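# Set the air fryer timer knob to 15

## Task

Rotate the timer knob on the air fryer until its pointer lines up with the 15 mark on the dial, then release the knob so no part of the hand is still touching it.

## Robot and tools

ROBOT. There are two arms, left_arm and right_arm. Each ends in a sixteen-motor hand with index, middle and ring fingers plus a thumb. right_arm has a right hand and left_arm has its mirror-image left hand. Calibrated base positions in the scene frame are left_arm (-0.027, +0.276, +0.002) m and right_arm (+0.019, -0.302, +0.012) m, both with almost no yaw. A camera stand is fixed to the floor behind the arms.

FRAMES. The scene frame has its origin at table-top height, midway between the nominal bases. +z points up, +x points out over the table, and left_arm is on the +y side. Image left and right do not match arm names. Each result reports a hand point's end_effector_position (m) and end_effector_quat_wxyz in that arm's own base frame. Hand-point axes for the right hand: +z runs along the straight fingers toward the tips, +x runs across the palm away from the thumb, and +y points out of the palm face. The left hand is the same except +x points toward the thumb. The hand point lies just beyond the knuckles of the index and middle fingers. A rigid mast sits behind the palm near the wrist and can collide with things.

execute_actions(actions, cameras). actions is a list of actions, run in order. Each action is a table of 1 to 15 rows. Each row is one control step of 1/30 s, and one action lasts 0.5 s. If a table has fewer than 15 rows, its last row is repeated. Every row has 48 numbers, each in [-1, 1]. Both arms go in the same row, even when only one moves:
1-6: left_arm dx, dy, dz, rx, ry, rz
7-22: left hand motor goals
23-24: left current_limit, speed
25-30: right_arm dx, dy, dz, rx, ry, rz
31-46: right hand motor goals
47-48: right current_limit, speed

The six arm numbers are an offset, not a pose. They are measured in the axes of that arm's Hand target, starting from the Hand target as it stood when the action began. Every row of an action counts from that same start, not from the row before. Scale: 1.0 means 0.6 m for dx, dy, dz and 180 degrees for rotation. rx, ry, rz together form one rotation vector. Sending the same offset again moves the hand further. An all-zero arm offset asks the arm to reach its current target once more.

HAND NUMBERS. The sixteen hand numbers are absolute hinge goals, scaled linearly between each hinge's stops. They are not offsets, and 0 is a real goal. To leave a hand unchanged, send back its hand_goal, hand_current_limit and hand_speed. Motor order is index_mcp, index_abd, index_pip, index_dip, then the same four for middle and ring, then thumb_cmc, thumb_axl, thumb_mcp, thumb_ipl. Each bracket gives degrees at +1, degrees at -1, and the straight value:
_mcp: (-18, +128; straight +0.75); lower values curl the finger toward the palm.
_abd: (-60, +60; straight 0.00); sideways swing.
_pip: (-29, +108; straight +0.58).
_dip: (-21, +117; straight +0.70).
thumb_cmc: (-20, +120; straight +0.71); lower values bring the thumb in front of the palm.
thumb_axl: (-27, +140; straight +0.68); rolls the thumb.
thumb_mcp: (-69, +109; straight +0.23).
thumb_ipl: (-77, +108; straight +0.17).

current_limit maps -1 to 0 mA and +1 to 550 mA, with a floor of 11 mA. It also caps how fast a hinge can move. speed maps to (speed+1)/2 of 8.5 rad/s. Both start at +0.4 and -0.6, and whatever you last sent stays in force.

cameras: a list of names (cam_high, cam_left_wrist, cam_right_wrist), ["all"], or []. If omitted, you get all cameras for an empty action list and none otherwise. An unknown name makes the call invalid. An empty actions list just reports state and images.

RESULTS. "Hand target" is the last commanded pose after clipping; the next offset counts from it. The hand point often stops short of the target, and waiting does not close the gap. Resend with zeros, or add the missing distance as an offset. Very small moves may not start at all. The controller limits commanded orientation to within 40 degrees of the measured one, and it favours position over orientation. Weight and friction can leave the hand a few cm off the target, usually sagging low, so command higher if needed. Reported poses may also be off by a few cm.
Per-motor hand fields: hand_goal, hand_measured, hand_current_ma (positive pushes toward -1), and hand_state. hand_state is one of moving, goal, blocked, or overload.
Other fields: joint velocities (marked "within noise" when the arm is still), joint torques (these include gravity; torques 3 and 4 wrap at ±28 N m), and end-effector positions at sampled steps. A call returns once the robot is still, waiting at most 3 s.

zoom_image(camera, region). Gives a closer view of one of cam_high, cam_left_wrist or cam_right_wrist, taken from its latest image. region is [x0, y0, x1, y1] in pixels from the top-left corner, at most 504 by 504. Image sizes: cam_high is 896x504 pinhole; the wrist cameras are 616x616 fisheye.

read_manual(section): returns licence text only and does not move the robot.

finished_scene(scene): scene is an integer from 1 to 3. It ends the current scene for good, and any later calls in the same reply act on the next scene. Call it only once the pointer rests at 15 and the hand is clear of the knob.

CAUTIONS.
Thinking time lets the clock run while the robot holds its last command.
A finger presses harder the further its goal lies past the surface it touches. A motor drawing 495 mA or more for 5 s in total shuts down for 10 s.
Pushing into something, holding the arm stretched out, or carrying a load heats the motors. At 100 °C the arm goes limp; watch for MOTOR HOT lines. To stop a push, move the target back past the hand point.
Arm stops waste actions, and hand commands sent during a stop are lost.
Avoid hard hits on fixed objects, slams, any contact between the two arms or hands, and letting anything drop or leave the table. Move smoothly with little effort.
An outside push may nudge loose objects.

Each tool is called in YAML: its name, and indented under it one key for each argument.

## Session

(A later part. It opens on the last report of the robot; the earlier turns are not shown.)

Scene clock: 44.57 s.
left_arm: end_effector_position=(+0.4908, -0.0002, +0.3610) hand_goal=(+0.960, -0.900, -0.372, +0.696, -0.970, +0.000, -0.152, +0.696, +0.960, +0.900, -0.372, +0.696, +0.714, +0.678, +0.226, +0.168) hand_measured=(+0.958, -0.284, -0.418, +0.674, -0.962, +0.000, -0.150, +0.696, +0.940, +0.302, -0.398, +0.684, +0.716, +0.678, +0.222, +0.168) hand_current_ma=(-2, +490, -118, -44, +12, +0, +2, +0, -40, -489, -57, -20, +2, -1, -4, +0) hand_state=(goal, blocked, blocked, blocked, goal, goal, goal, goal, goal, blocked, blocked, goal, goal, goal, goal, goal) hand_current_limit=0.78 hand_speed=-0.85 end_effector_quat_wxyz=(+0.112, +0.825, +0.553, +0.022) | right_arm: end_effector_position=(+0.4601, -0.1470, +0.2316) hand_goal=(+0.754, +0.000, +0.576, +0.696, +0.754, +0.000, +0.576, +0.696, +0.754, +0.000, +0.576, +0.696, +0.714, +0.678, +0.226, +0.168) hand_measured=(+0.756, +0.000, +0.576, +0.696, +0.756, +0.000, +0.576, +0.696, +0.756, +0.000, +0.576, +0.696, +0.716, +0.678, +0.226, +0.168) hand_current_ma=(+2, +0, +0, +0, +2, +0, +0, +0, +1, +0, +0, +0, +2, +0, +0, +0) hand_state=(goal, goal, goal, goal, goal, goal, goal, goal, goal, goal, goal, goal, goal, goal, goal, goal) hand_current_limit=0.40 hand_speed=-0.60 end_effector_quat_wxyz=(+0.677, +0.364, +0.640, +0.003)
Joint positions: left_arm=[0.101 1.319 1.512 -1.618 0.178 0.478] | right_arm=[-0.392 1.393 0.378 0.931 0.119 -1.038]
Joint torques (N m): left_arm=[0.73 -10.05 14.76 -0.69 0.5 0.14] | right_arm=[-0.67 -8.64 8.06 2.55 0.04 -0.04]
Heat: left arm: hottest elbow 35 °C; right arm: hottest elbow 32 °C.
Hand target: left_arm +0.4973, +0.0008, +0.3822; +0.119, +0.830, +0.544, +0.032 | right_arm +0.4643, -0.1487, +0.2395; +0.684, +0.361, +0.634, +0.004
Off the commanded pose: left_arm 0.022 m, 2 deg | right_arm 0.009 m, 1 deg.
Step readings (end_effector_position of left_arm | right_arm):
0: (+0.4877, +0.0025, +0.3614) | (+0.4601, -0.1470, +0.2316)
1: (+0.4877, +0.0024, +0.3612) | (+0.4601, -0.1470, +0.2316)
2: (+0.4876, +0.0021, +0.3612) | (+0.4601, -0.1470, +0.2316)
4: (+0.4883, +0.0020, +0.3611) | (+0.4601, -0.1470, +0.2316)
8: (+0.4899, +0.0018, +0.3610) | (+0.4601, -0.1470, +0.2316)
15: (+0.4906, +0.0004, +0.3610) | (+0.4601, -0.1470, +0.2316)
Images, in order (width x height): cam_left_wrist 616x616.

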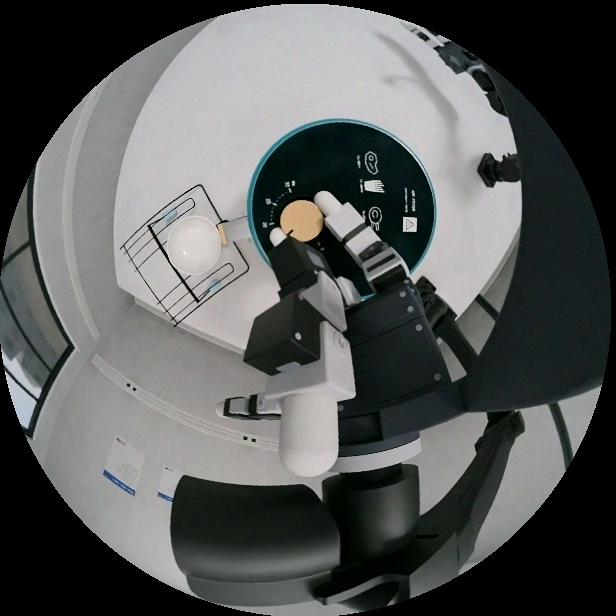

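execute_actions:
  actions:
    - [[0,0,0,0,0,0,0.959,0.25,-0.372,0.696,-0.97,0,-0.153,0.696,0.959,-0.25,-0.372,0.696,0.714,0.678,0.226,0.168,0.78,0.0,0,0,0,0,0,0,0.754,0,0.576,0.696,0.754,0,0.576,0.696,0.754,0,0.576,0.696,0.714,0.678,0.226,0.168,0.4,-0.6]]
    - [[-0.0078,0.0232,-0.0968,0,0,0,0.959,0.25,-0.372,0.696,-0.97,0,-0.153,0.696,0.959,-0.25,-0.372,0.696,0.714,0.678,0.226,0.168,0.4,-0.6,0,0,0,0,0,0,0.754,0,0.576,0.696,0.754,0,0.576,0.696,0.754,0,0.576,0.696,0.714,0.678,0.226,0.168,0.4,-0.6]]
  cameras: ["cam_high", "cam_left_wrist"]

zoom_image:
  camera: "cam_left_wrist"
  region: [255, 170, 335, 250]

Scene clock: 47.47 s.
left_arm: end_effector_position=(+0.4915, -0.0028, +0.4189) hand_goal=(+0.960, +0.250, -0.372, +0.696, -0.970, +0.000, -0.152, +0.696, +0.960, -0.250, -0.372, +0.696, +0.714, +0.678, +0.226, +0.168) hand_measured=(+0.958, +0.246, -0.372, +0.694, -0.962, +0.000, -0.150, +0.696, +0.958, -0.244, -0.372, +0.694, +0.716, +0.678, +0.222, +0.168) hand_current_ma=(-1, -4, +0, -3, +12, +0, +2, +0, -1, +5, +0, -3, +2, -1, -4, +0) hand_state=(goal, goal, goal, goal, goal, goal, goal, goal, goal, goal, goal, goal, goal, goal, goal, goal) hand_current_limit=0.40 hand_speed=-0.60 end_effector_quat_wxyz=(+0.129, +0.829, +0.542, +0.046) | right_arm: end_effector_position=(+0.4601, -0.1470, +0.2316) hand_goal=(+0.754, +0.000, +0.576, +0.696, +0.754, +0.000, +0.576, +0.696, +0.754, +0.000, +0.576, +0.696, +0.714, +0.678, +0.226, +0.168) hand_measured=(+0.756, +0.000, +0.576, +0.696, +0.756, +0.000, +0.576, +0.696, +0.756, +0.000, +0.576, +0.696, +0.716, +0.678, +0.226, +0.168) hand_current_ma=(+2, +0, +0, +0, +2, +0, +0, +0, +1, +0, +0, +0, +2, +0, +0, +0) hand_state=(goal, goal, goal, goal, goal, goal, goal, goal, goal, goal, goal, goal, goal, goal, goal, goal) hand_current_limit=0.40 hand_speed=-0.60 end_effector_quat_wxyz=(+0.677, +0.364, +0.640, +0.003)
Joint positions: left_arm=[0.101 1.322 1.651 -1.695 0.185 0.495] | right_arm=[-0.392 1.393 0.378 0.931 0.119 -1.038]
Joint torques (N m): left_arm=[0.62 -10.58 14.45 -0.1 0.35 -0.15] | right_arm=[-0.38 -8.53 8.03 2.56 0.04 -0.03]
Heat: left arm: hottest elbow 36 °C; right arm: hottest elbow 32 °C.
Hand target: left_arm +0.4972, +0.0007, +0.4422; +0.119, +0.830, +0.544, +0.032 | right_arm +0.4643, -0.1487, +0.2395; +0.684, +0.361, +0.634, +0.004
Off the commanded pose: left_arm 0.024 m, 2 deg | right_arm 0.009 m, 1 deg.
joint sent to its limit (left arm) — joint 4 (wrist pitch), lower limit. The joint targets are off in orientation, not in position.
Step readings (end_effector_position of left_arm | right_arm):
0: (+0.4908, -0.0003, +0.3610) | (+0.4601, -0.1470, +0.2316)
1: (+0.4908, -0.0003, +0.3610) | (+0.4601, -0.1470, +0.2316)
2: (+0.4909, -0.0004, +0.3613) | (+0.4601, -0.1470, +0.2316)
4: (+0.4896, -0.0011, +0.3612) | (+0.4601, -0.1470, +0.2316)
8: (+0.4880, -0.0028, +0.3607) | (+0.4601, -0.1470, +0.2316)
15: (+0.4878, -0.0031, +0.3607) | (+0.4601, -0.1470, +0.2316)
16: (+0.4879, -0.0031, +0.3615) | (+0.4601, -0.1470, +0.2316)
17: (+0.4871, -0.0032, +0.3638) | (+0.4601, -0.1470, +0.2316)
19: (+0.4866, -0.0032, +0.3723) | (+0.4601, -0.1470, +0.2316)
23: (+0.4898, -0.0029, +0.4026) | (+0.4601, -0.1470, +0.2316)
30: (+0.4918, -0.0027, +0.4191) | (+0.4601, -0.1470, +0.2316)
Images, in order (width x height): cam_high 896x504, cam_left_wrist 616x616.

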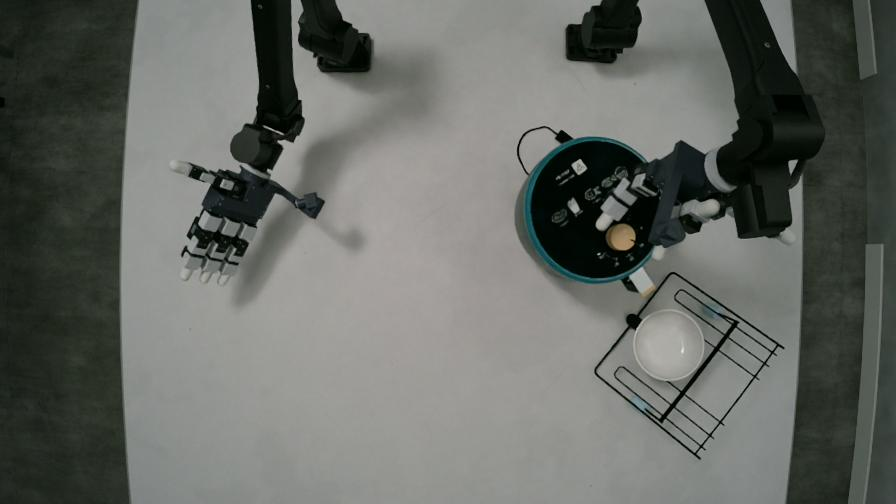

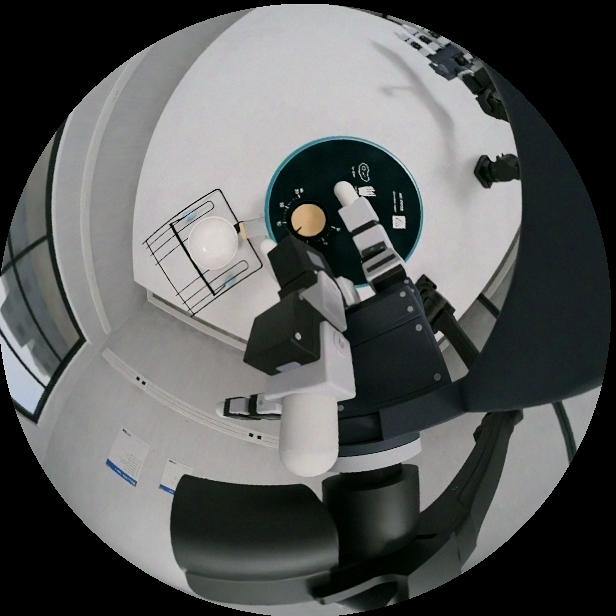

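Scaled by 6.300 from the camera's 616x616 image, which has a finer 880x880 frame.

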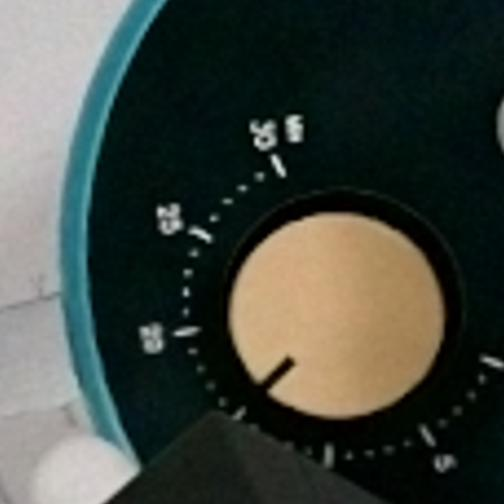

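zoom_image:
  camera: "cam_high"
  region: [590, 207, 650, 267]

zoom_image:
  camera: "cam_high"
  region: [605, 220, 641, 256]

zoom_image:
  camera: "cam_left_wrist"
  region: [285, 200, 335, 250]

Scaled by 8.400.

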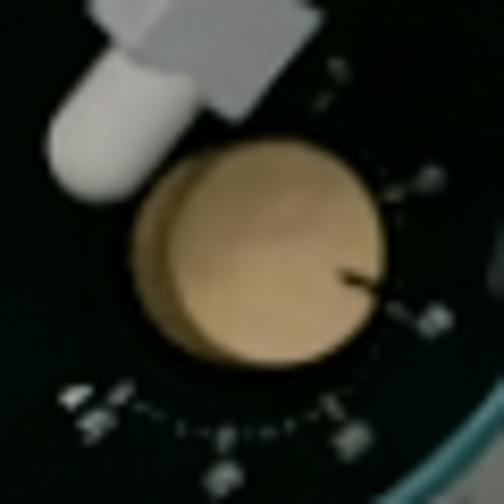

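Scaled by 14.000.

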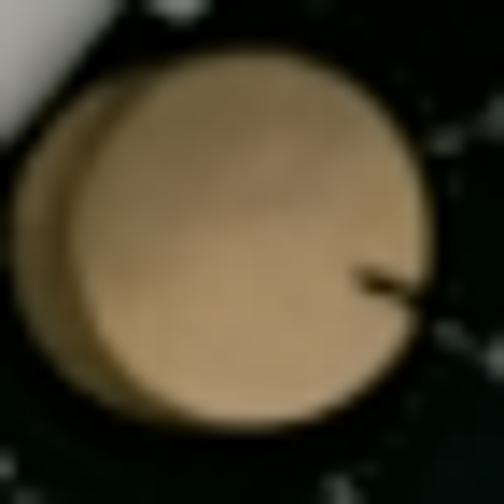

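Scaled by 10.080 from the camera's 616x616 image, which has a finer 880x880 frame.

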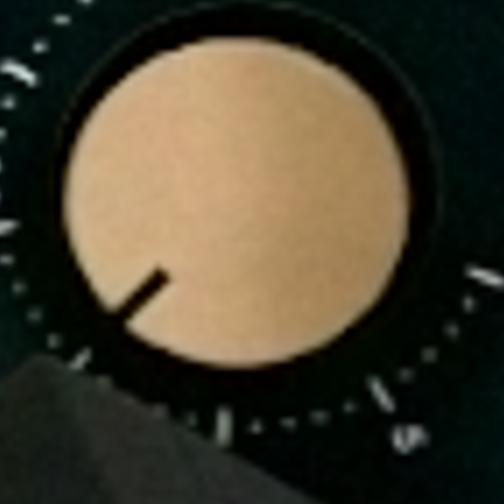

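execute_actions:
  actions:
    - [[0.075,-0.0133,-0.0092,0,0,0,0.959,0.25,-0.372,0.696,-0.97,0,-0.153,0.696,0.959,-0.25,-0.372,0.696,0.714,0.678,0.226,0.168,0.4,-0.6,0,0,0,0,0,0,0.754,0,0.576,0.696,0.754,0,0.576,0.696,0.754,0,0.576,0.696,0.714,0.678,0.226,0.168,0.4,-0.6]]
  cameras: ["cam_high", "cam_left_wrist"]

zoom_image:
  camera: "cam_left_wrist"
  region: [290, 180, 360, 250]

zoom_image:
  camera: "cam_high"
  region: [605, 220, 641, 256]

Scene clock: 50.23 s.
left_arm: end_effector_position=(+0.4987, +0.0483, +0.4180) hand_goal=(+0.960, +0.250, -0.372, +0.696, -0.970, +0.000, -0.152, +0.696, +0.960, -0.250, -0.372, +0.696, +0.714, +0.678, +0.226, +0.168) hand_measured=(+0.960, +0.246, -0.372, +0.694, -0.962, +0.000, -0.150, +0.696, +0.958, -0.246, -0.372, +0.694, +0.716, +0.678, +0.222, +0.168) hand_current_ma=(-1, -3, +0, -3, +12, +0, +2, +0, -1, +4, +0, -3, +2, -1, -4, +0) hand_state=(goal, goal, goal, goal, goal, goal, goal, goal, goal, goal, goal, goal, goal, goal, goal, goal) hand_current_limit=0.40 hand_speed=-0.60 end_effector_quat_wxyz=(+0.130, +0.820, +0.556, +0.052) | right_arm: end_effector_position=(+0.4601, -0.1470, +0.2316) hand_goal=(+0.754, +0.000, +0.576, +0.696, +0.754, +0.000, +0.576, +0.696, +0.754, +0.000, +0.576, +0.696, +0.714, +0.678, +0.226, +0.168) hand_measured=(+0.756, +0.000, +0.576, +0.696, +0.756, +0.000, +0.576, +0.696, +0.756, +0.000, +0.576, +0.696, +0.716, +0.678, +0.226, +0.168) hand_current_ma=(+2, +0, +0, +0, +2, +0, +0, +0, +1, +0, +0, +0, +2, +0, +0, +0) hand_state=(goal, goal, goal, goal, goal, goal, goal, goal, goal, goal, goal, goal, goal, goal, goal, goal) hand_current_limit=0.40 hand_speed=-0.60 end_effector_quat_wxyz=(+0.677, +0.364, +0.640, +0.003)
Joint positions: left_arm=[0.222 1.353 1.675 -1.697 0.203 0.581] | right_arm=[-0.392 1.393 0.378 0.931 0.119 -1.038]
Joint torques (N m): left_arm=[-0.21 -10.23 15.1 -0.06 0.45 0.04] | right_arm=[-0.5 -8.64 8.09 2.55 0.04 -0.03]
Heat: left arm: hottest elbow 37 °C; right arm: hottest elbow 32 °C.
Hand target: left_arm +0.5075, +0.0456, +0.4423; +0.119, +0.830, +0.544, +0.032 | right_arm +0.4643, -0.1487, +0.2395; +0.684, +0.361, +0.634, +0.004
Off the commanded pose: left_arm 0.026 m, 3 deg | right_arm 0.009 m, 1 deg.
joint sent to its limit (left arm) — joint 4 (wrist pitch), lower limit. The joint targets are off in orientation, not in position.
Step readings (end_effector_position of left_arm | right_arm):
0: (+0.4915, -0.0028, +0.4189) | (+0.4601, -0.1470, +0.2316)
1: (+0.4915, -0.0025, +0.4189) | (+0.4601, -0.1470, +0.2316)
2: (+0.4916, -0.0012, +0.4191) | (+0.4601, -0.1470, +0.2316)
4: (+0.4921, +0.0070, +0.4202) | (+0.4601, -0.1470, +0.2316)
8: (+0.4954, +0.0381, +0.4220) | (+0.4601, -0.1470, +0.2316)
15: (+0.4987, +0.0494, +0.4180) | (+0.4601, -0.1470, +0.2316)
Images, in order (width x height): cam_high 896x504, cam_left_wrist 616x616.

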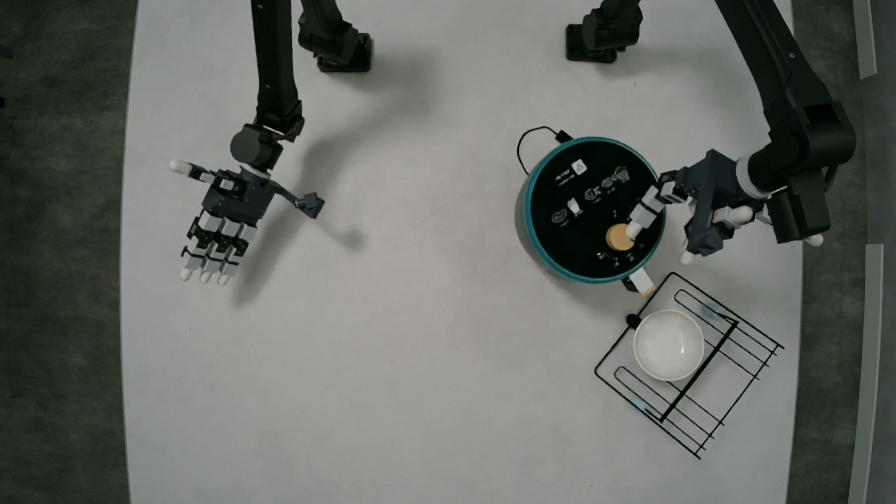

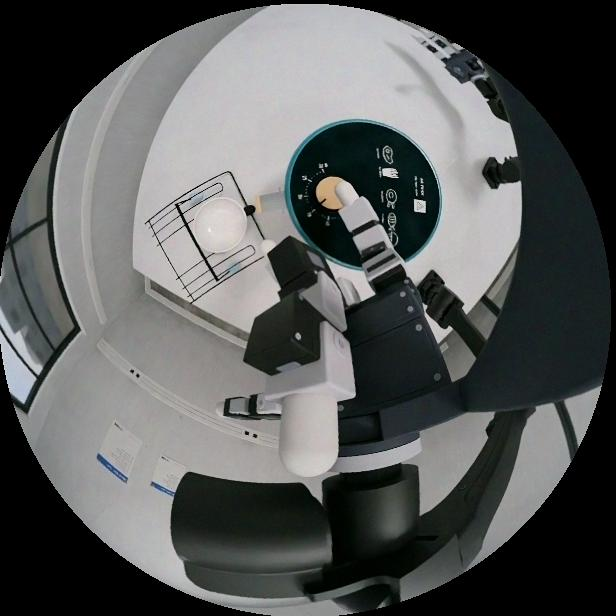

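Scaled by 7.200 from the camera's 616x616 image, which has a finer 880x880 frame.

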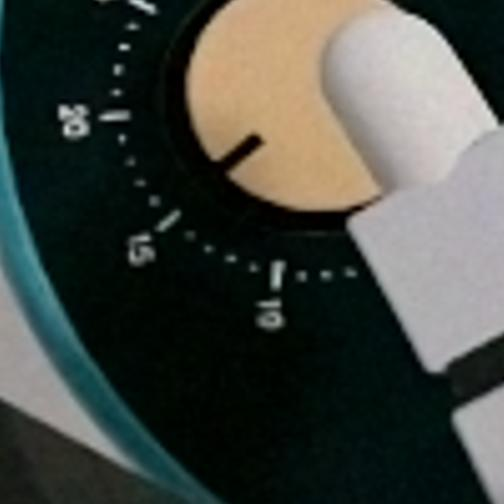

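Scaled by 14.000.

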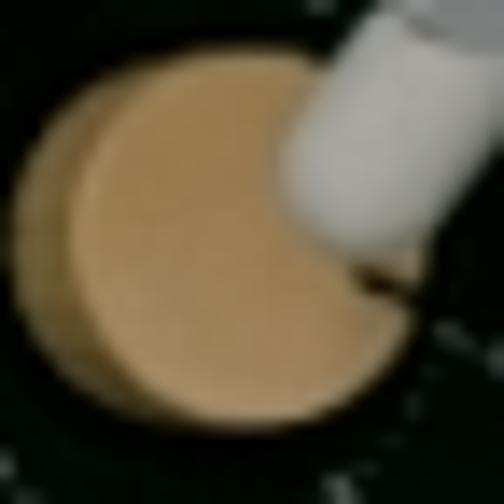

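execute_actions:
  actions:
    - [[0.12,-0.04,-0.015,0,0,0,0.959,0.25,-0.372,0.696,-0.97,0,-0.153,0.696,0.959,-0.25,-0.372,0.696,0.714,0.678,0.226,0.168,0.4,-0.6,0,0,0,0,0,0,0.754,0,0.576,0.696,0.754,0,0.576,0.696,0.754,0,0.576,0.696,0.714,0.678,0.226,0.168,0.4,-0.6]]
  cameras: ["cam_high", "cam_left_wrist"]

zoom_image:
  camera: "cam_left_wrist"
  region: [320, 130, 390, 200]

zoom_image:
  camera: "cam_high"
  region: [590, 207, 650, 267]

Scene clock: 52.83 s.
left_arm: end_effector_position=(+0.5054, +0.1226, +0.4151) hand_goal=(+0.960, +0.250, -0.372, +0.696, -0.970, +0.000, -0.152, +0.696, +0.960, -0.250, -0.372, +0.696, +0.714, +0.678, +0.226, +0.168) hand_measured=(+0.960, +0.246, -0.372, +0.694, -0.962, +0.000, -0.150, +0.696, +0.960, -0.246, -0.372, +0.694, +0.716, +0.678, +0.222, +0.168) hand_current_ma=(+0, -3, +0, -2, +12, +0, +2, +0, +0, +3, +0, -3, +2, -1, -5, +0) hand_state=(goal, goal, goal, goal, goal, goal, goal, goal, goal, goal, goal, goal, goal, goal, goal, goal) hand_current_limit=0.40 hand_speed=-0.60 end_effector_quat_wxyz=(+0.131, +0.818, +0.557, +0.063) | right_arm: end_effector_position=(+0.4601, -0.1470, +0.2316) hand_goal=(+0.754, +0.000, +0.576, +0.696, +0.754, +0.000, +0.576, +0.696, +0.754, +0.000, +0.576, +0.696, +0.714, +0.678, +0.226, +0.168) hand_measured=(+0.756, +0.000, +0.576, +0.696, +0.756, +0.000, +0.576, +0.696, +0.756, +0.000, +0.576, +0.696, +0.716, +0.678, +0.226, +0.168) hand_current_ma=(+2, +0, +0, +0, +2, +0, +0, +0, +1, +0, +0, +0, +2, +0, +0, +0) hand_state=(goal, goal, goal, goal, goal, goal, goal, goal, goal, goal, goal, goal, goal, goal, goal, goal) hand_current_limit=0.40 hand_speed=-0.60 end_effector_quat_wxyz=(+0.677, +0.364, +0.640, +0.003)
Joint positions: left_arm=[0.393 1.418 1.726 -1.698 0.231 0.746] | right_arm=[-0.392 1.393 0.378 0.931 0.119 -1.038]
Joint torques (N m): left_arm=[-0.09 -11.34 14.84 -0.06 0.49 0.02] | right_arm=[-0.38 -8.53 8.08 2.54 0.05 -0.02]
Heat: left arm: hottest elbow 38 °C; right arm: hottest elbow 33 °C.
Hand target: left_arm +0.5136, +0.1217, +0.4397; +0.119, +0.830, +0.544, +0.031 | right_arm +0.4643, -0.1487, +0.2395; +0.684, +0.361, +0.634, +0.004
Off the commanded pose: left_arm 0.026 m, 4 deg | right_arm 0.009 m, 1 deg.
joint sent to its limit (left arm) — joint 4 (wrist pitch), lower limit. The joint targets are off in orientation, not in position.
Step readings (end_effector_position of left_arm | right_arm):
0: (+0.4987, +0.0483, +0.4180) | (+0.4601, -0.1470, +0.2316)
1: (+0.4987, +0.0484, +0.4183) | (+0.4601, -0.1470, +0.2316)
2: (+0.4989, +0.0504, +0.4187) | (+0.4601, -0.1470, +0.2316)
4: (+0.5000, +0.0604, +0.4214) | (+0.4601, -0.1470, +0.2316)
8: (+0.5003, +0.1078, +0.4221) | (+0.4601, -0.1470, +0.2316)
15: (+0.5038, +0.1274, +0.4125) | (+0.4601, -0.1470, +0.2316)
Images, in order (width x height): cam_high 896x504, cam_left_wrist 616x616.

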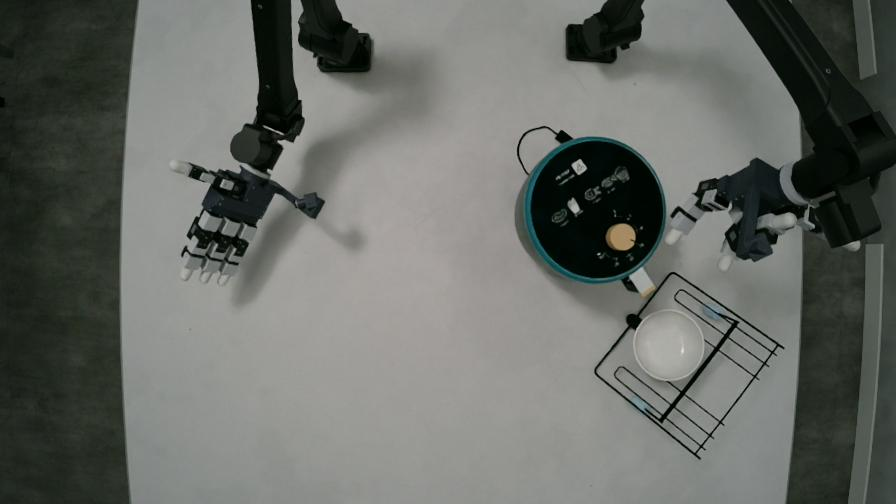

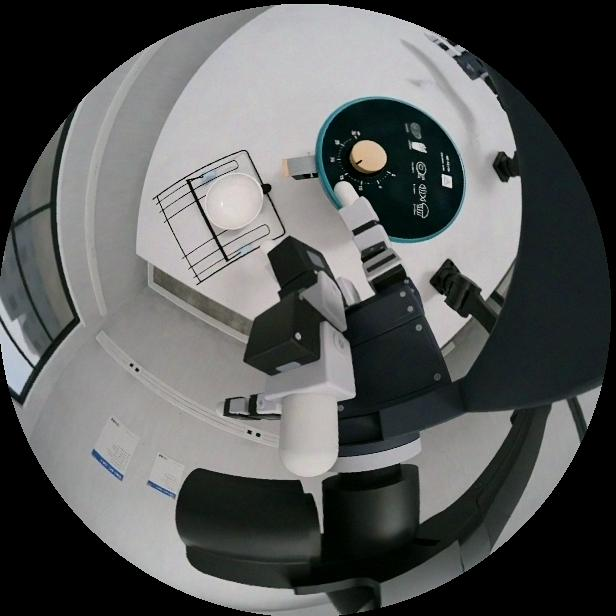

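Scaled by 7.200 from the camera's 616x616 image, which has a finer 880x880 frame.

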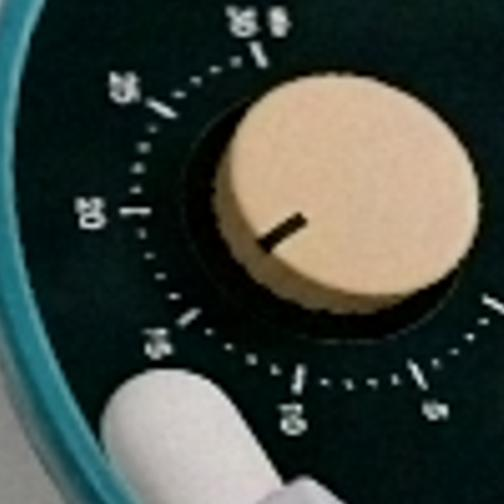

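Scaled by 8.400.

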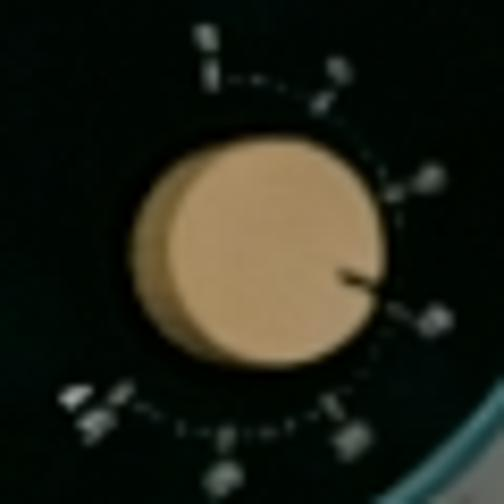

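execute_actions:
  actions:
    - [[-0.064,-0.0096,0.0027,-0.0051,0.0155,-0.0647,0.959,0.2,-0.372,0.696,-0.97,0,-0.153,0.696,0.959,-0.2,-0.372,0.696,0.714,0.678,0.226,0.168,0.4,-0.6,0,0,0,0,0,0,0.754,0,0.576,0.696,0.754,0,0.576,0.696,0.754,0,0.576,0.696,0.714,0.678,0.226,0.168,0.4,-0.6]]
    - [[-0.064,-0.0096,0.0027,-0.0051,0.0155,-0.0647,0.959,0.2,-0.372,0.696,-0.97,0,-0.153,0.696,0.959,-0.2,-0.372,0.696,0.714,0.678,0.226,0.168,0.4,-0.6,0,0,0,0,0,0,0.754,0,0.576,0.696,0.754,0,0.576,0.696,0.754,0,0.576,0.696,0.714,0.678,0.226,0.168,0.4,-0.6]]
    - [[-0.064,-0.0096,0.0027,-0.0051,0.0155,-0.0647,0.959,0.2,-0.372,0.696,-0.97,0,-0.153,0.696,0.959,-0.2,-0.372,0.696,0.714,0.678,0.226,0.168,0.4,-0.6,0,0,0,0,0,0,0.754,0,0.576,0.696,0.754,0,0.576,0.696,0.754,0,0.576,0.696,0.714,0.678,0.226,0.168,0.4,-0.6]]
  cameras: ["cam_left_wrist"]

zoom_image:
  camera: "cam_left_wrist"
  region: [265, 175, 345, 255]

Scene clock: 56.00 s.
left_arm: end_effector_position=(+0.4806, +0.0118, +0.4341) hand_goal=(+0.960, +0.200, -0.372, +0.696, -0.970, +0.000, -0.152, +0.696, +0.960, -0.200, -0.372, +0.696, +0.714, +0.678, +0.226, +0.168) hand_measured=(+0.960, +0.202, -0.372, +0.694, -0.962, +0.000, -0.150, +0.696, +0.960, -0.200, -0.372, +0.694, +0.716, +0.678, +0.222, +0.168) hand_current_ma=(+0, +2, +0, -2, +12, +0, +2, +0, +0, -1, +0, -3, +2, -1, -5, +0) hand_state=(goal, goal, goal, goal, goal, goal, goal, goal, goal, goal, goal, goal, goal, goal, goal, goal) hand_current_limit=0.40 hand_speed=-0.60 end_effector_quat_wxyz=(+0.106, +0.626, +0.769, +0.068) | right_arm: end_effector_position=(+0.4601, -0.1470, +0.2316) hand_goal=(+0.754, +0.000, +0.576, +0.696, +0.754, +0.000, +0.576, +0.696, +0.754, +0.000, +0.576, +0.696, +0.714, +0.678, +0.226, +0.168) hand_measured=(+0.756, +0.000, +0.576, +0.696, +0.756, +0.000, +0.576, +0.696, +0.756, +0.000, +0.576, +0.696, +0.716, +0.678, +0.226, +0.168) hand_current_ma=(+2, +0, +0, +0, +2, +0, +0, +0, +1, +0, +0, +0, +2, +0, +0, +0) hand_state=(goal, goal, goal, goal, goal, goal, goal, goal, goal, goal, goal, goal, goal, goal, goal, goal) hand_current_limit=0.40 hand_speed=-0.60 end_effector_quat_wxyz=(+0.677, +0.364, +0.640, +0.003)
Joint positions: left_arm=[-0.062 1.307 1.687 -1.698 0.013 -0.268] | right_arm=[-0.392 1.393 0.378 0.931 0.119 -1.038]
Joint torques (N m): left_arm=[0.32 -11.34 9.47 0.05 -0.18 -0.18] | right_arm=[-0.38 -8.59 8.08 2.61 0.03 -0.04]
Heat: left arm: hottest elbow 38 °C; right arm: hottest elbow 33 °C.
Hand target: left_arm +0.4747, +0.0138, +0.4400; +0.103, +0.621, +0.774, +0.067 | right_arm +0.4643, -0.1487, +0.2395; +0.684, +0.361, +0.634, +0.004
Off the commanded pose: left_arm 0.009 m, 1 deg | right_arm 0.009 m, 1 deg.
joint sent to its limit (left arm) — joint 4 (wrist pitch), lower limit. The joint targets still meet the commanded pose.
Step readings (end_effector_position of left_arm | right_arm):
0: (+0.5054, +0.1226, +0.4151) | (+0.4601, -0.1470, +0.2316)
1: (+0.5055, +0.1225, +0.4151) | (+0.4601, -0.1470, +0.2316)
2: (+0.5062, +0.1209, +0.4148) | (+0.4601, -0.1470, +0.2316)
4: (+0.5066, +0.1192, +0.4151) | (+0.4601, -0.1470, +0.2316)
8: (+0.5068, +0.0977, +0.4246) | (+0.4601, -0.1470, +0.2316)
15: (+0.4977, +0.0848, +0.4436) | (+0.4601, -0.1470, +0.2316)
16: (+0.4971, +0.0858, +0.4441) | (+0.4601, -0.1470, +0.2316)
17: (+0.4964, +0.0858, +0.4431) | (+0.4601, -0.1470, +0.2316)
19: (+0.4937, +0.0841, +0.4383) | (+0.4601, -0.1470, +0.2316)
23: (+0.4916, +0.0578, +0.4326) | (+0.4601, -0.1470, +0.2316)
30: (+0.4885, +0.0472, +0.4365) | (+0.4601, -0.1470, +0.2316)
31: (+0.4880, +0.0487, +0.4367) | (+0.4601, -0.1470, +0.2316)
32: (+0.4875, +0.0490, +0.4364) | (+0.4601, -0.1470, +0.2316)
34: (+0.4866, +0.0466, +0.4361) | (+0.4601, -0.1470, +0.2316)
38: (+0.4857, +0.0163, +0.4352) | (+0.4601, -0.1470, +0.2316)
45: (+0.4825, +0.0068, +0.4346) | (+0.4601, -0.1470, +0.2316)
Images, in order (width x height): cam_left_wrist 616x616.

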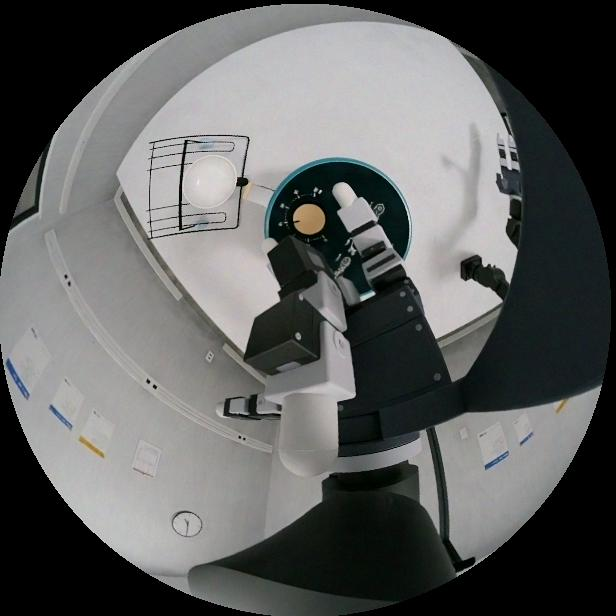

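Scaled by 6.300 from the camera's 616x616 image, which has a finer 880x880 frame.

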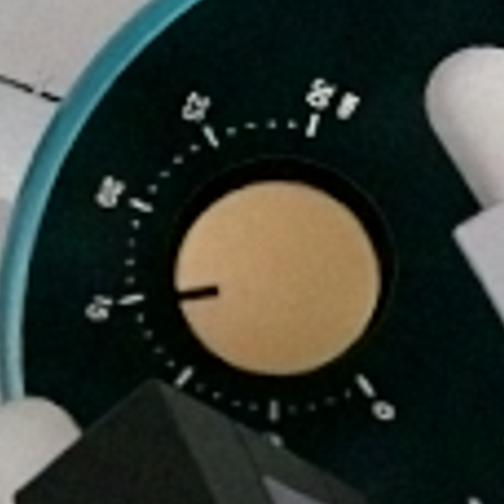

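execute_actions:
  actions:
    - [[0.0045,-0.0144,0.0512,0,0,0,0.959,0.15,-0.372,0.696,-0.97,0,-0.153,0.696,0.959,-0.15,-0.372,0.696,0.714,0.678,0.226,0.168,0.4,-0.6,0,0,0,0,0,0,0.754,0,0.576,0.696,0.754,0,0.576,0.696,0.754,0,0.576,0.696,0.714,0.678,0.226,0.168,0.4,-0.6]]
    - [[0.0045,-0.0144,0.0512,0,0,0,0.959,0.15,-0.372,0.696,-0.97,0,-0.153,0.696,0.959,-0.15,-0.372,0.696,0.714,0.678,0.226,0.168,0.4,-0.6,0,0,0,0,0,0,0.754,0,0.576,0.696,0.754,0,0.576,0.696,0.754,0,0.576,0.696,0.714,0.678,0.226,0.168,0.4,-0.6]]
    - [[0,0,0,0,0,0,0.959,0.0,-0.372,0.696,-0.97,0,-0.153,0.696,0.959,0.0,-0.372,0.696,0.714,0.678,0.226,0.168,0.2,-0.85,0,0,0,0,0,0,0.754,0,0.576,0.696,0.754,0,0.576,0.696,0.754,0,0.576,0.696,0.714,0.678,0.226,0.168,0.4,-0.6]]
  cameras: ["cam_left_wrist"]

zoom_image:
  camera: "cam_left_wrist"
  region: [250, 150, 390, 290]

zoom_image:
  camera: "cam_left_wrist"
  region: [270, 190, 330, 250]

Scene clock: 59.03 s.
left_arm: end_effector_position=(+0.4755, +0.0123, +0.3694) hand_goal=(+0.960, +0.000, -0.372, +0.696, -0.970, +0.000, -0.152, +0.696, +0.960, +0.000, -0.372, +0.696, +0.714, +0.678, +0.226, +0.168) hand_measured=(+0.960, +0.004, -0.372, +0.694, -0.962, +0.000, -0.150, +0.696, +0.960, -0.002, -0.372, +0.694, +0.716, +0.678, +0.222, +0.168) hand_current_ma=(+0, +4, +0, -2, +12, +0, +2, +0, +0, -2, +0, -3, +2, -1, -5, +0) hand_state=(goal, goal, goal, goal, goal, goal, goal, goal, goal, goal, goal, goal, goal, goal, goal, goal) hand_current_limit=0.20 hand_speed=-0.85 end_effector_quat_wxyz=(+0.093, +0.626, +0.772, +0.058) | right_arm: end_effector_position=(+0.4601, -0.1470, +0.2316) hand_goal=(+0.754, +0.000, +0.576, +0.696, +0.754, +0.000, +0.576, +0.696, +0.754, +0.000, +0.576, +0.696, +0.714, +0.678, +0.226, +0.168) hand_measured=(+0.756, +0.000, +0.576, +0.696, +0.756, +0.000, +0.576, +0.696, +0.756, +0.000, +0.576, +0.696, +0.716, +0.678, +0.226, +0.168) hand_current_ma=(+2, +0, +0, +0, +2, +0, +0, +0, +1, +0, +0, +0, +2, +0, +0, +0) hand_state=(goal, goal, goal, goal, goal, goal, goal, goal, goal, goal, goal, goal, goal, goal, goal, goal) hand_current_limit=0.40 hand_speed=-0.60 end_effector_quat_wxyz=(+0.677, +0.364, +0.640, +0.003)
Joint positions: left_arm=[-0.062 1.266 1.485 -1.57 0.013 -0.271] | right_arm=[-0.392 1.393 0.378 0.931 0.119 -1.038]
Joint torques (N m): left_arm=[0.26 -11.75 8.76 0.94 -0.16 -0.2] | right_arm=[-0.5 -8.64 8.03 2.58 0.02 -0.01]
Heat: left arm: hottest elbow 38 °C; right arm: hottest elbow 33 °C.
Hand target: left_arm +0.4721, +0.0137, +0.3761; +0.104, +0.621, +0.774, +0.067 | right_arm +0.4643, -0.1487, +0.2395; +0.684, +0.361, +0.634, +0.004
Off the commanded pose: left_arm 0.008 m, 2 deg | right_arm 0.009 m, 1 deg.
Step readings (end_effector_position of left_arm | right_arm):
0: (+0.4806, +0.0118, +0.4341) | (+0.4601, -0.1470, +0.2316)
1: (+0.4806, +0.0118, +0.4339) | (+0.4601, -0.1470, +0.2316)
2: (+0.4803, +0.0118, +0.4319) | (+0.4601, -0.1470, +0.2316)
4: (+0.4783, +0.0120, +0.4248) | (+0.4601, -0.1470, +0.2316)
8: (+0.4748, +0.0123, +0.4064) | (+0.4601, -0.1470, +0.2316)
15: (+0.4763, +0.0122, +0.4015) | (+0.4601, -0.1470, +0.2316)
16: (+0.4765, +0.0122, +0.4010) | (+0.4601, -0.1470, +0.2316)
17: (+0.4772, +0.0121, +0.3992) | (+0.4601, -0.1470, +0.2316)
19: (+0.4763, +0.0122, +0.3918) | (+0.4601, -0.1470, +0.2316)
23: (+0.4729, +0.0125, +0.3735) | (+0.4601, -0.1470, +0.2316)
30: (+0.4750, +0.0123, +0.3692) | (+0.4601, -0.1470, +0.2316)
31: (+0.4751, +0.0123, +0.3692) | (+0.4601, -0.1470, +0.2316)
32: (+0.4752, +0.0123, +0.3693) | (+0.4601, -0.1470, +0.2316)
34: (+0.4754, +0.0123, +0.3694) | (+0.4601, -0.1470, +0.2316)
38: (+0.4755, +0.0123, +0.3694) | (+0.4601, -0.1470, +0.2316)
45: (+0.4755, +0.0123, +0.3694) | (+0.4601, -0.1470, +0.2316)
Images, in order (width x height): cam_left_wrist 616x616.

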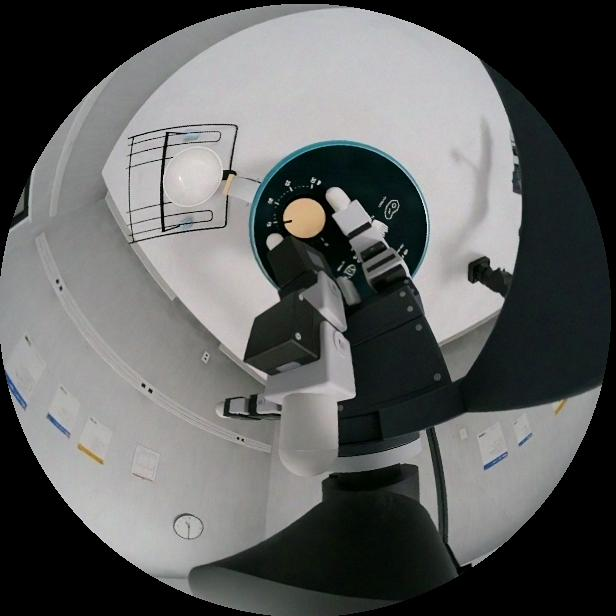

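Scaled by 3.600 from the camera's 616x616 image, which has a finer 880x880 frame.

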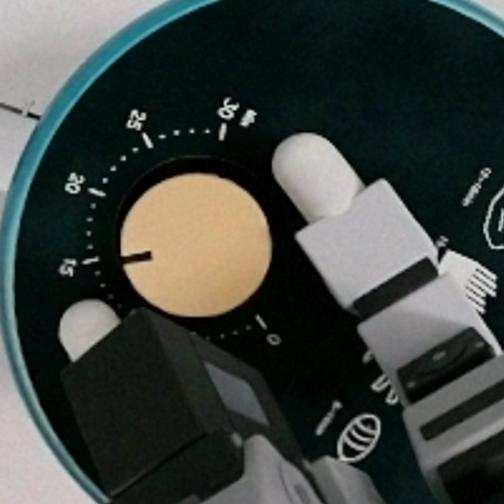

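Scaled by 8.400 from the camera's 616x616 image, which has a finer 880x880 frame.

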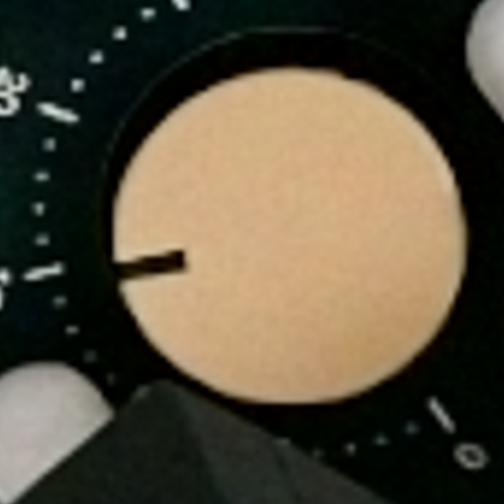

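execute_actions:
  actions:
    - [[0,0,0,0,0,0,0.959,-0.9,-0.372,0.696,-0.97,0,-0.153,0.696,0.959,0.9,-0.372,0.696,0.714,0.678,0.226,0.168,0.2,-0.85,0,0,0,0,0,0,0.754,0,0.576,0.696,0.754,0,0.576,0.696,0.754,0,0.576,0.696,0.714,0.678,0.226,0.168,0.4,-0.6]]
    - [[0,0,0,0,0,0,0.959,-0.9,-0.372,0.696,-0.97,0,-0.153,0.696,0.959,0.9,-0.372,0.696,0.714,0.678,0.226,0.168,0.6,-0.85,0,0,0,0,0,0,0.754,0,0.576,0.696,0.754,0,0.576,0.696,0.754,0,0.576,0.696,0.714,0.678,0.226,0.168,0.4,-0.6]]
  cameras: ["cam_left_wrist"]

zoom_image:
  camera: "cam_left_wrist"
  region: [270, 190, 330, 250]

Scene clock: 62.80 s.
left_arm: end_effector_position=(+0.4753, +0.0121, +0.3679) hand_goal=(+0.960, -0.900, -0.372, +0.696, -0.970, +0.000, -0.152, +0.696, +0.960, +0.900, -0.372, +0.696, +0.714, +0.678, +0.226, +0.168) hand_measured=(+0.962, -0.278, -0.388, +0.688, -0.962, +0.000, -0.150, +0.696, +0.962, +0.266, -0.386, +0.690, +0.716, +0.678, +0.222, +0.168) hand_current_ma=(+2, +440, -27, -10, +12, +0, +2, +0, +3, -440, -26, -9, +2, -1, -5, +0) hand_state=(goal, blocked, goal, goal, goal, goal, goal, goal, goal, blocked, goal, goal, goal, goal, goal, goal) hand_current_limit=0.60 hand_speed=-0.85 end_effector_quat_wxyz=(+0.092, +0.626, +0.772, +0.058) | right_arm: end_effector_position=(+0.4601, -0.1470, +0.2316) hand_goal=(+0.754, +0.000, +0.576, +0.696, +0.754, +0.000, +0.576, +0.696, +0.754, +0.000, +0.576, +0.696, +0.714, +0.678, +0.226, +0.168) hand_measured=(+0.756, +0.000, +0.576, +0.696, +0.756, +0.000, +0.576, +0.696, +0.756, +0.000, +0.576, +0.696, +0.716, +0.678, +0.226, +0.168) hand_current_ma=(+2, +0, +0, +0, +2, +0, +0, +0, +1, +0, +0, +0, +2, +0, +0, +0) hand_state=(goal, goal, goal, goal, goal, goal, goal, goal, goal, goal, goal, goal, goal, goal, goal, goal) hand_current_limit=0.40 hand_speed=-0.60 end_effector_quat_wxyz=(+0.677, +0.364, +0.640, +0.003)
Joint positions: left_arm=[-0.063 1.266 1.481 -1.568 0.013 -0.271] | right_arm=[-0.392 1.393 0.378 0.931 0.119 -1.038]
Joint torques (N m): left_arm=[0.38 -11.87 9.02 0.87 -0.17 -0.19] | right_arm=[-0.62 -8.47 8.06 2.56 0.04 -0.01]
Heat: left arm: hottest elbow 37 °C; right arm: hottest elbow 33 °C.
Hand target: left_arm +0.4721, +0.0137, +0.3760; +0.103, +0.621, +0.774, +0.067 | right_arm +0.4643, -0.1487, +0.2395; +0.684, +0.361, +0.634, +0.004
Off the commanded pose: left_arm 0.009 m, 2 deg | right_arm 0.009 m, 1 deg.
Step readings (end_effector_position of left_arm | right_arm):
0: (+0.4755, +0.0123, +0.3694) | (+0.4601, -0.1470, +0.2316)
1: (+0.4755, +0.0123, +0.3694) | (+0.4601, -0.1470, +0.2316)
2: (+0.4755, +0.0123, +0.3694) | (+0.4601, -0.1470, +0.2316)
4: (+0.4755, +0.0123, +0.3694) | (+0.4601, -0.1470, +0.2316)
8: (+0.4755, +0.0123, +0.3694) | (+0.4601, -0.1470, +0.2316)
15: (+0.4758, +0.0121, +0.3696) | (+0.4601, -0.1470, +0.2316)
16: (+0.4758, +0.0121, +0.3696) | (+0.4601, -0.1470, +0.2316)
17: (+0.4758, +0.0121, +0.3696) | (+0.4601, -0.1470, +0.2316)
19: (+0.4757, +0.0121, +0.3692) | (+0.4601, -0.1470, +0.2316)
23: (+0.4753, +0.0121, +0.3679) | (+0.4601, -0.1470, +0.2316)
30: (+0.4753, +0.0121, +0.3679) | (+0.4601, -0.1470, +0.2316)
Images, in order (width x height): cam_left_wrist 616x616.

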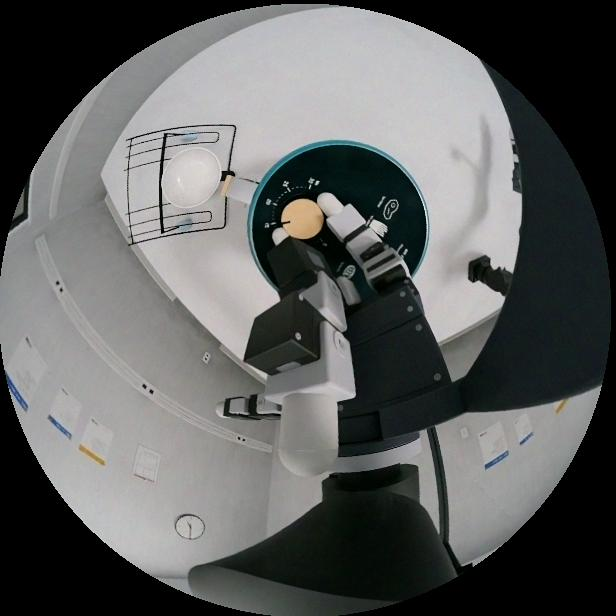

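Scaled by 8.400 from the camera's 616x616 image, which has a finer 880x880 frame.

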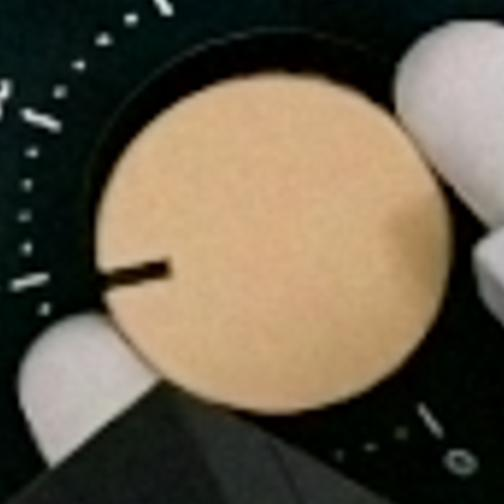

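execute_actions:
  actions:
    - [[0.0012,-0.002,-0.0006,-0.0011,0.0032,-0.0135,0.959,-0.9,-0.372,0.696,-0.97,0,-0.153,0.696,0.959,0.9,-0.372,0.696,0.714,0.678,0.226,0.168,0.78,-0.85,0,0,0,0,0,0,0.754,0,0.576,0.696,0.754,0,0.576,0.696,0.754,0,0.576,0.696,0.714,0.678,0.226,0.168,0.4,-0.6]]
  cameras: ["cam_left_wrist"]

zoom_image:
  camera: "cam_left_wrist"
  region: [270, 190, 330, 250]

Scene clock: 63.87 s.
left_arm: end_effector_position=(+0.4743, +0.0123, +0.3681) hand_goal=(+0.960, -0.900, -0.372, +0.696, -0.970, +0.000, -0.152, +0.696, +0.960, +0.900, -0.372, +0.696, +0.714, +0.678, +0.226, +0.168) hand_measured=(+0.958, -0.282, -0.388, +0.688, -0.962, +0.000, -0.150, +0.696, +0.974, +0.280, -0.396, +0.684, +0.716, +0.678, +0.222, +0.168) hand_current_ma=(-2, +490, -30, -11, +12, +0, +2, +0, +28, -489, -48, -18, +2, -1, -5, +0) hand_state=(goal, blocked, goal, goal, goal, goal, goal, goal, goal, blocked, blocked, goal, goal, goal, goal, goal) hand_current_limit=0.78 hand_speed=-0.85 end_effector_quat_wxyz=(+0.093, +0.613, +0.783, +0.059) | right_arm: end_effector_position=(+0.4601, -0.1470, +0.2316) hand_goal=(+0.754, +0.000, +0.576, +0.696, +0.754, +0.000, +0.576, +0.696, +0.754, +0.000, +0.576, +0.696, +0.714, +0.678, +0.226, +0.168) hand_measured=(+0.756, +0.000, +0.576, +0.696, +0.756, +0.000, +0.576, +0.696, +0.756, +0.000, +0.576, +0.696, +0.716, +0.678, +0.226, +0.168) hand_current_ma=(+2, +0, +0, +0, +2, +0, +0, +0, +1, +0, +0, +0, +2, +0, +0, +0) hand_state=(goal, goal, goal, goal, goal, goal, goal, goal, goal, goal, goal, goal, goal, goal, goal, goal) hand_current_limit=0.40 hand_speed=-0.60 end_effector_quat_wxyz=(+0.677, +0.364, +0.640, +0.003)
Joint positions: left_arm=[-0.072 1.266 1.481 -1.566 0.006 -0.315] | right_arm=[-0.392 1.393 0.378 0.931 0.119 -1.038]
Joint torques (N m): left_arm=[0.03 -11.52 9.16 0.8 -0.47 -0.32] | right_arm=[-0.62 -8.7 8.02 2.51 0.03 -0.03]
Heat: left arm: hottest elbow 37 °C; right arm: hottest elbow 33 °C.
Hand target: left_arm +0.4708, +0.0140, +0.3761; +0.102, +0.604, +0.787, +0.069 | right_arm +0.4643, -0.1487, +0.2395; +0.684, +0.361, +0.634, +0.004
Off the commanded pose: left_arm 0.009 m, 2 deg | right_arm 0.009 m, 1 deg.
Step readings (end_effector_position of left_arm | right_arm):
0: (+0.4753, +0.0121, +0.3679) | (+0.4601, -0.1470, +0.2316)
1: (+0.4753, +0.0121, +0.3679) | (+0.4601, -0.1470, +0.2316)
2: (+0.4752, +0.0122, +0.3679) | (+0.4601, -0.1470, +0.2316)
4: (+0.4751, +0.0121, +0.3679) | (+0.4601, -0.1470, +0.2316)
8: (+0.4746, +0.0120, +0.3681) | (+0.4601, -0.1470, +0.2316)
15: (+0.4743, +0.0123, +0.3681) | (+0.4601, -0.1470, +0.2316)
Images, in order (width x height): cam_left_wrist 616x616.

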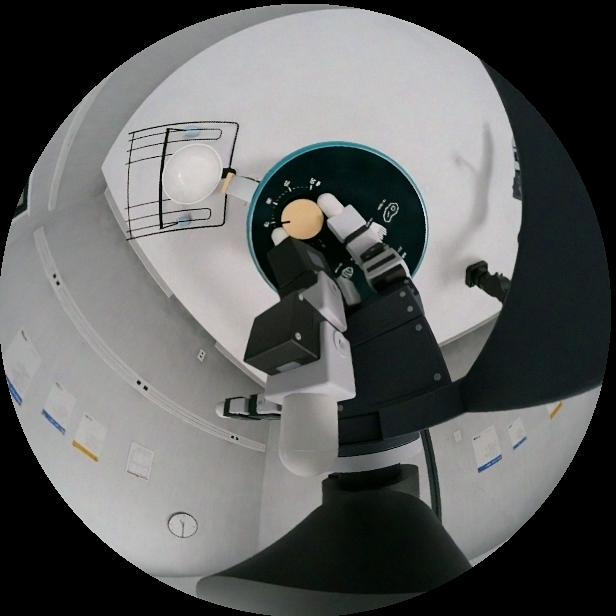

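Scaled by 8.400 from the camera's 616x616 image, which has a finer 880x880 frame.

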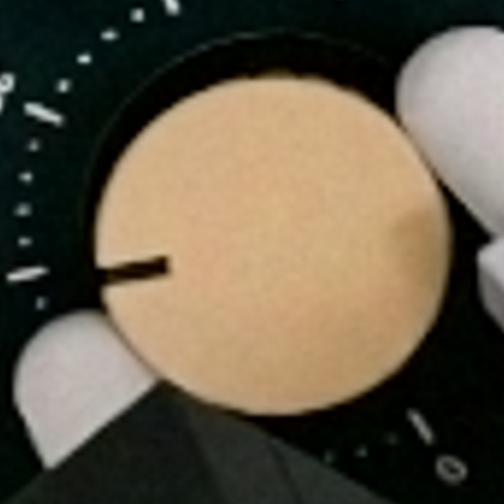

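execute_actions:
  actions:
    - [[0.0012,-0.002,-0.0006,-0.0011,0.0032,-0.0135,0.959,-0.9,-0.372,0.696,-0.97,0,-0.153,0.696,0.959,0.9,-0.372,0.696,0.714,0.678,0.226,0.168,0.78,-0.85,0,0,0,0,0,0,0.754,0,0.576,0.696,0.754,0,0.576,0.696,0.754,0,0.576,0.696,0.714,0.678,0.226,0.168,0.4,-0.6]]
  cameras: ["cam_left_wrist"]

zoom_image:
  camera: "cam_left_wrist"
  region: [270, 190, 330, 250]

Scene clock: 67.90 s.
left_arm: end_effector_position=(+0.4728, +0.0126, +0.3684) hand_goal=(+0.960, -0.900, -0.372, +0.696, -0.970, +0.000, -0.152, +0.696, +0.960, +0.900, -0.372, +0.696, +0.714, +0.678, +0.226, +0.168) hand_measured=(+0.956, -0.282, -0.388, +0.688, -0.962, +0.000, -0.150, +0.696, +0.978, +0.286, -0.398, +0.684, +0.716, +0.678, +0.222, +0.168) hand_current_ma=(-5, +489, -30, -11, +12, +0, +2, +0, +37, -489, -56, -21, +2, -1, -5, +0) hand_state=(goal, blocked, goal, goal, goal, goal, goal, goal, goal, blocked, blocked, goal, goal, goal, goal, goal) hand_current_limit=0.78 hand_speed=-0.85 end_effector_quat_wxyz=(+0.092, +0.596, +0.795, +0.062) | right_arm: end_effector_position=(+0.4601, -0.1470, +0.2316) hand_goal=(+0.754, +0.000, +0.576, +0.696, +0.754, +0.000, +0.576, +0.696, +0.754, +0.000, +0.576, +0.696, +0.714, +0.678, +0.226, +0.168) hand_measured=(+0.756, +0.000, +0.576, +0.696, +0.756, +0.000, +0.576, +0.696, +0.756, +0.000, +0.576, +0.696, +0.716, +0.678, +0.226, +0.168) hand_current_ma=(+2, +0, +0, +0, +2, +0, +0, +0, +1, +0, +0, +0, +2, +0, +0, +0) hand_state=(goal, goal, goal, goal, goal, goal, goal, goal, goal, goal, goal, goal, goal, goal, goal, goal) hand_current_limit=0.40 hand_speed=-0.60 end_effector_quat_wxyz=(+0.677, +0.364, +0.640, +0.003)
Joint positions: left_arm=[-0.085 1.266 1.481 -1.563 -0.007 -0.368] | right_arm=[-0.392 1.393 0.378 0.931 0.119 -1.038]
Joint torques (N m): left_arm=[-0.03 -11.4 9.35 0.69 -0.53 -0.32] | right_arm=[-0.5 -8.59 8.01 2.58 0.03 -0.07]
Heat: left arm: hottest elbow 36 °C; right arm: hottest elbow 33 °C.
Hand target: left_arm +0.4694, +0.0145, +0.3761; +0.101, +0.587, +0.800, +0.071 | right_arm +0.4643, -0.1487, +0.2395; +0.684, +0.361, +0.634, +0.004
Off the commanded pose: left_arm 0.009 m, 2 deg | right_arm 0.009 m, 1 deg.
Step readings (end_effector_position of left_arm | right_arm):
0: (+0.4743, +0.0124, +0.3681) | (+0.4601, -0.1470, +0.2316)
1: (+0.4743, +0.0125, +0.3681) | (+0.4601, -0.1470, +0.2316)
2: (+0.4741, +0.0125, +0.3681) | (+0.4601, -0.1470, +0.2316)
4: (+0.4739, +0.0121, +0.3683) | (+0.4601, -0.1470, +0.2316)
8: (+0.4733, +0.0121, +0.3684) | (+0.4601, -0.1470, +0.2316)
15: (+0.4728, +0.0125, +0.3684) | (+0.4601, -0.1470, +0.2316)
Images, in order (width x height): cam_left_wrist 616x616.

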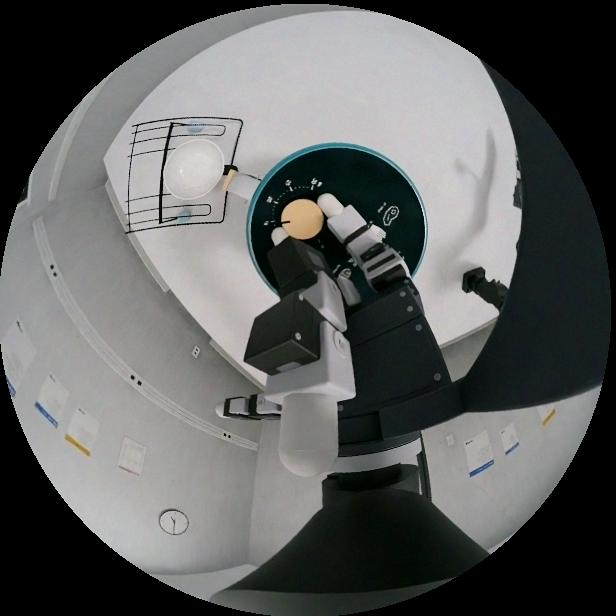

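Scaled by 8.400 from the camera's 616x616 image, which has a finer 880x880 frame.

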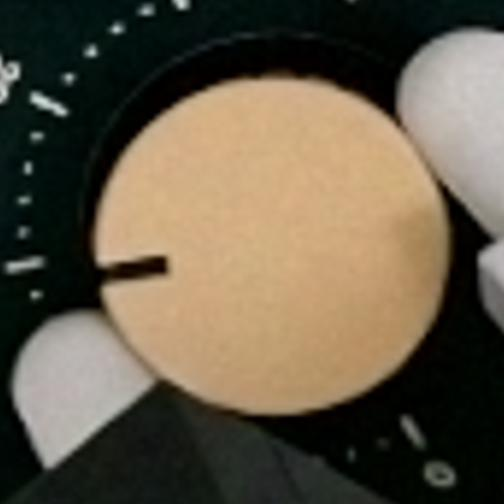

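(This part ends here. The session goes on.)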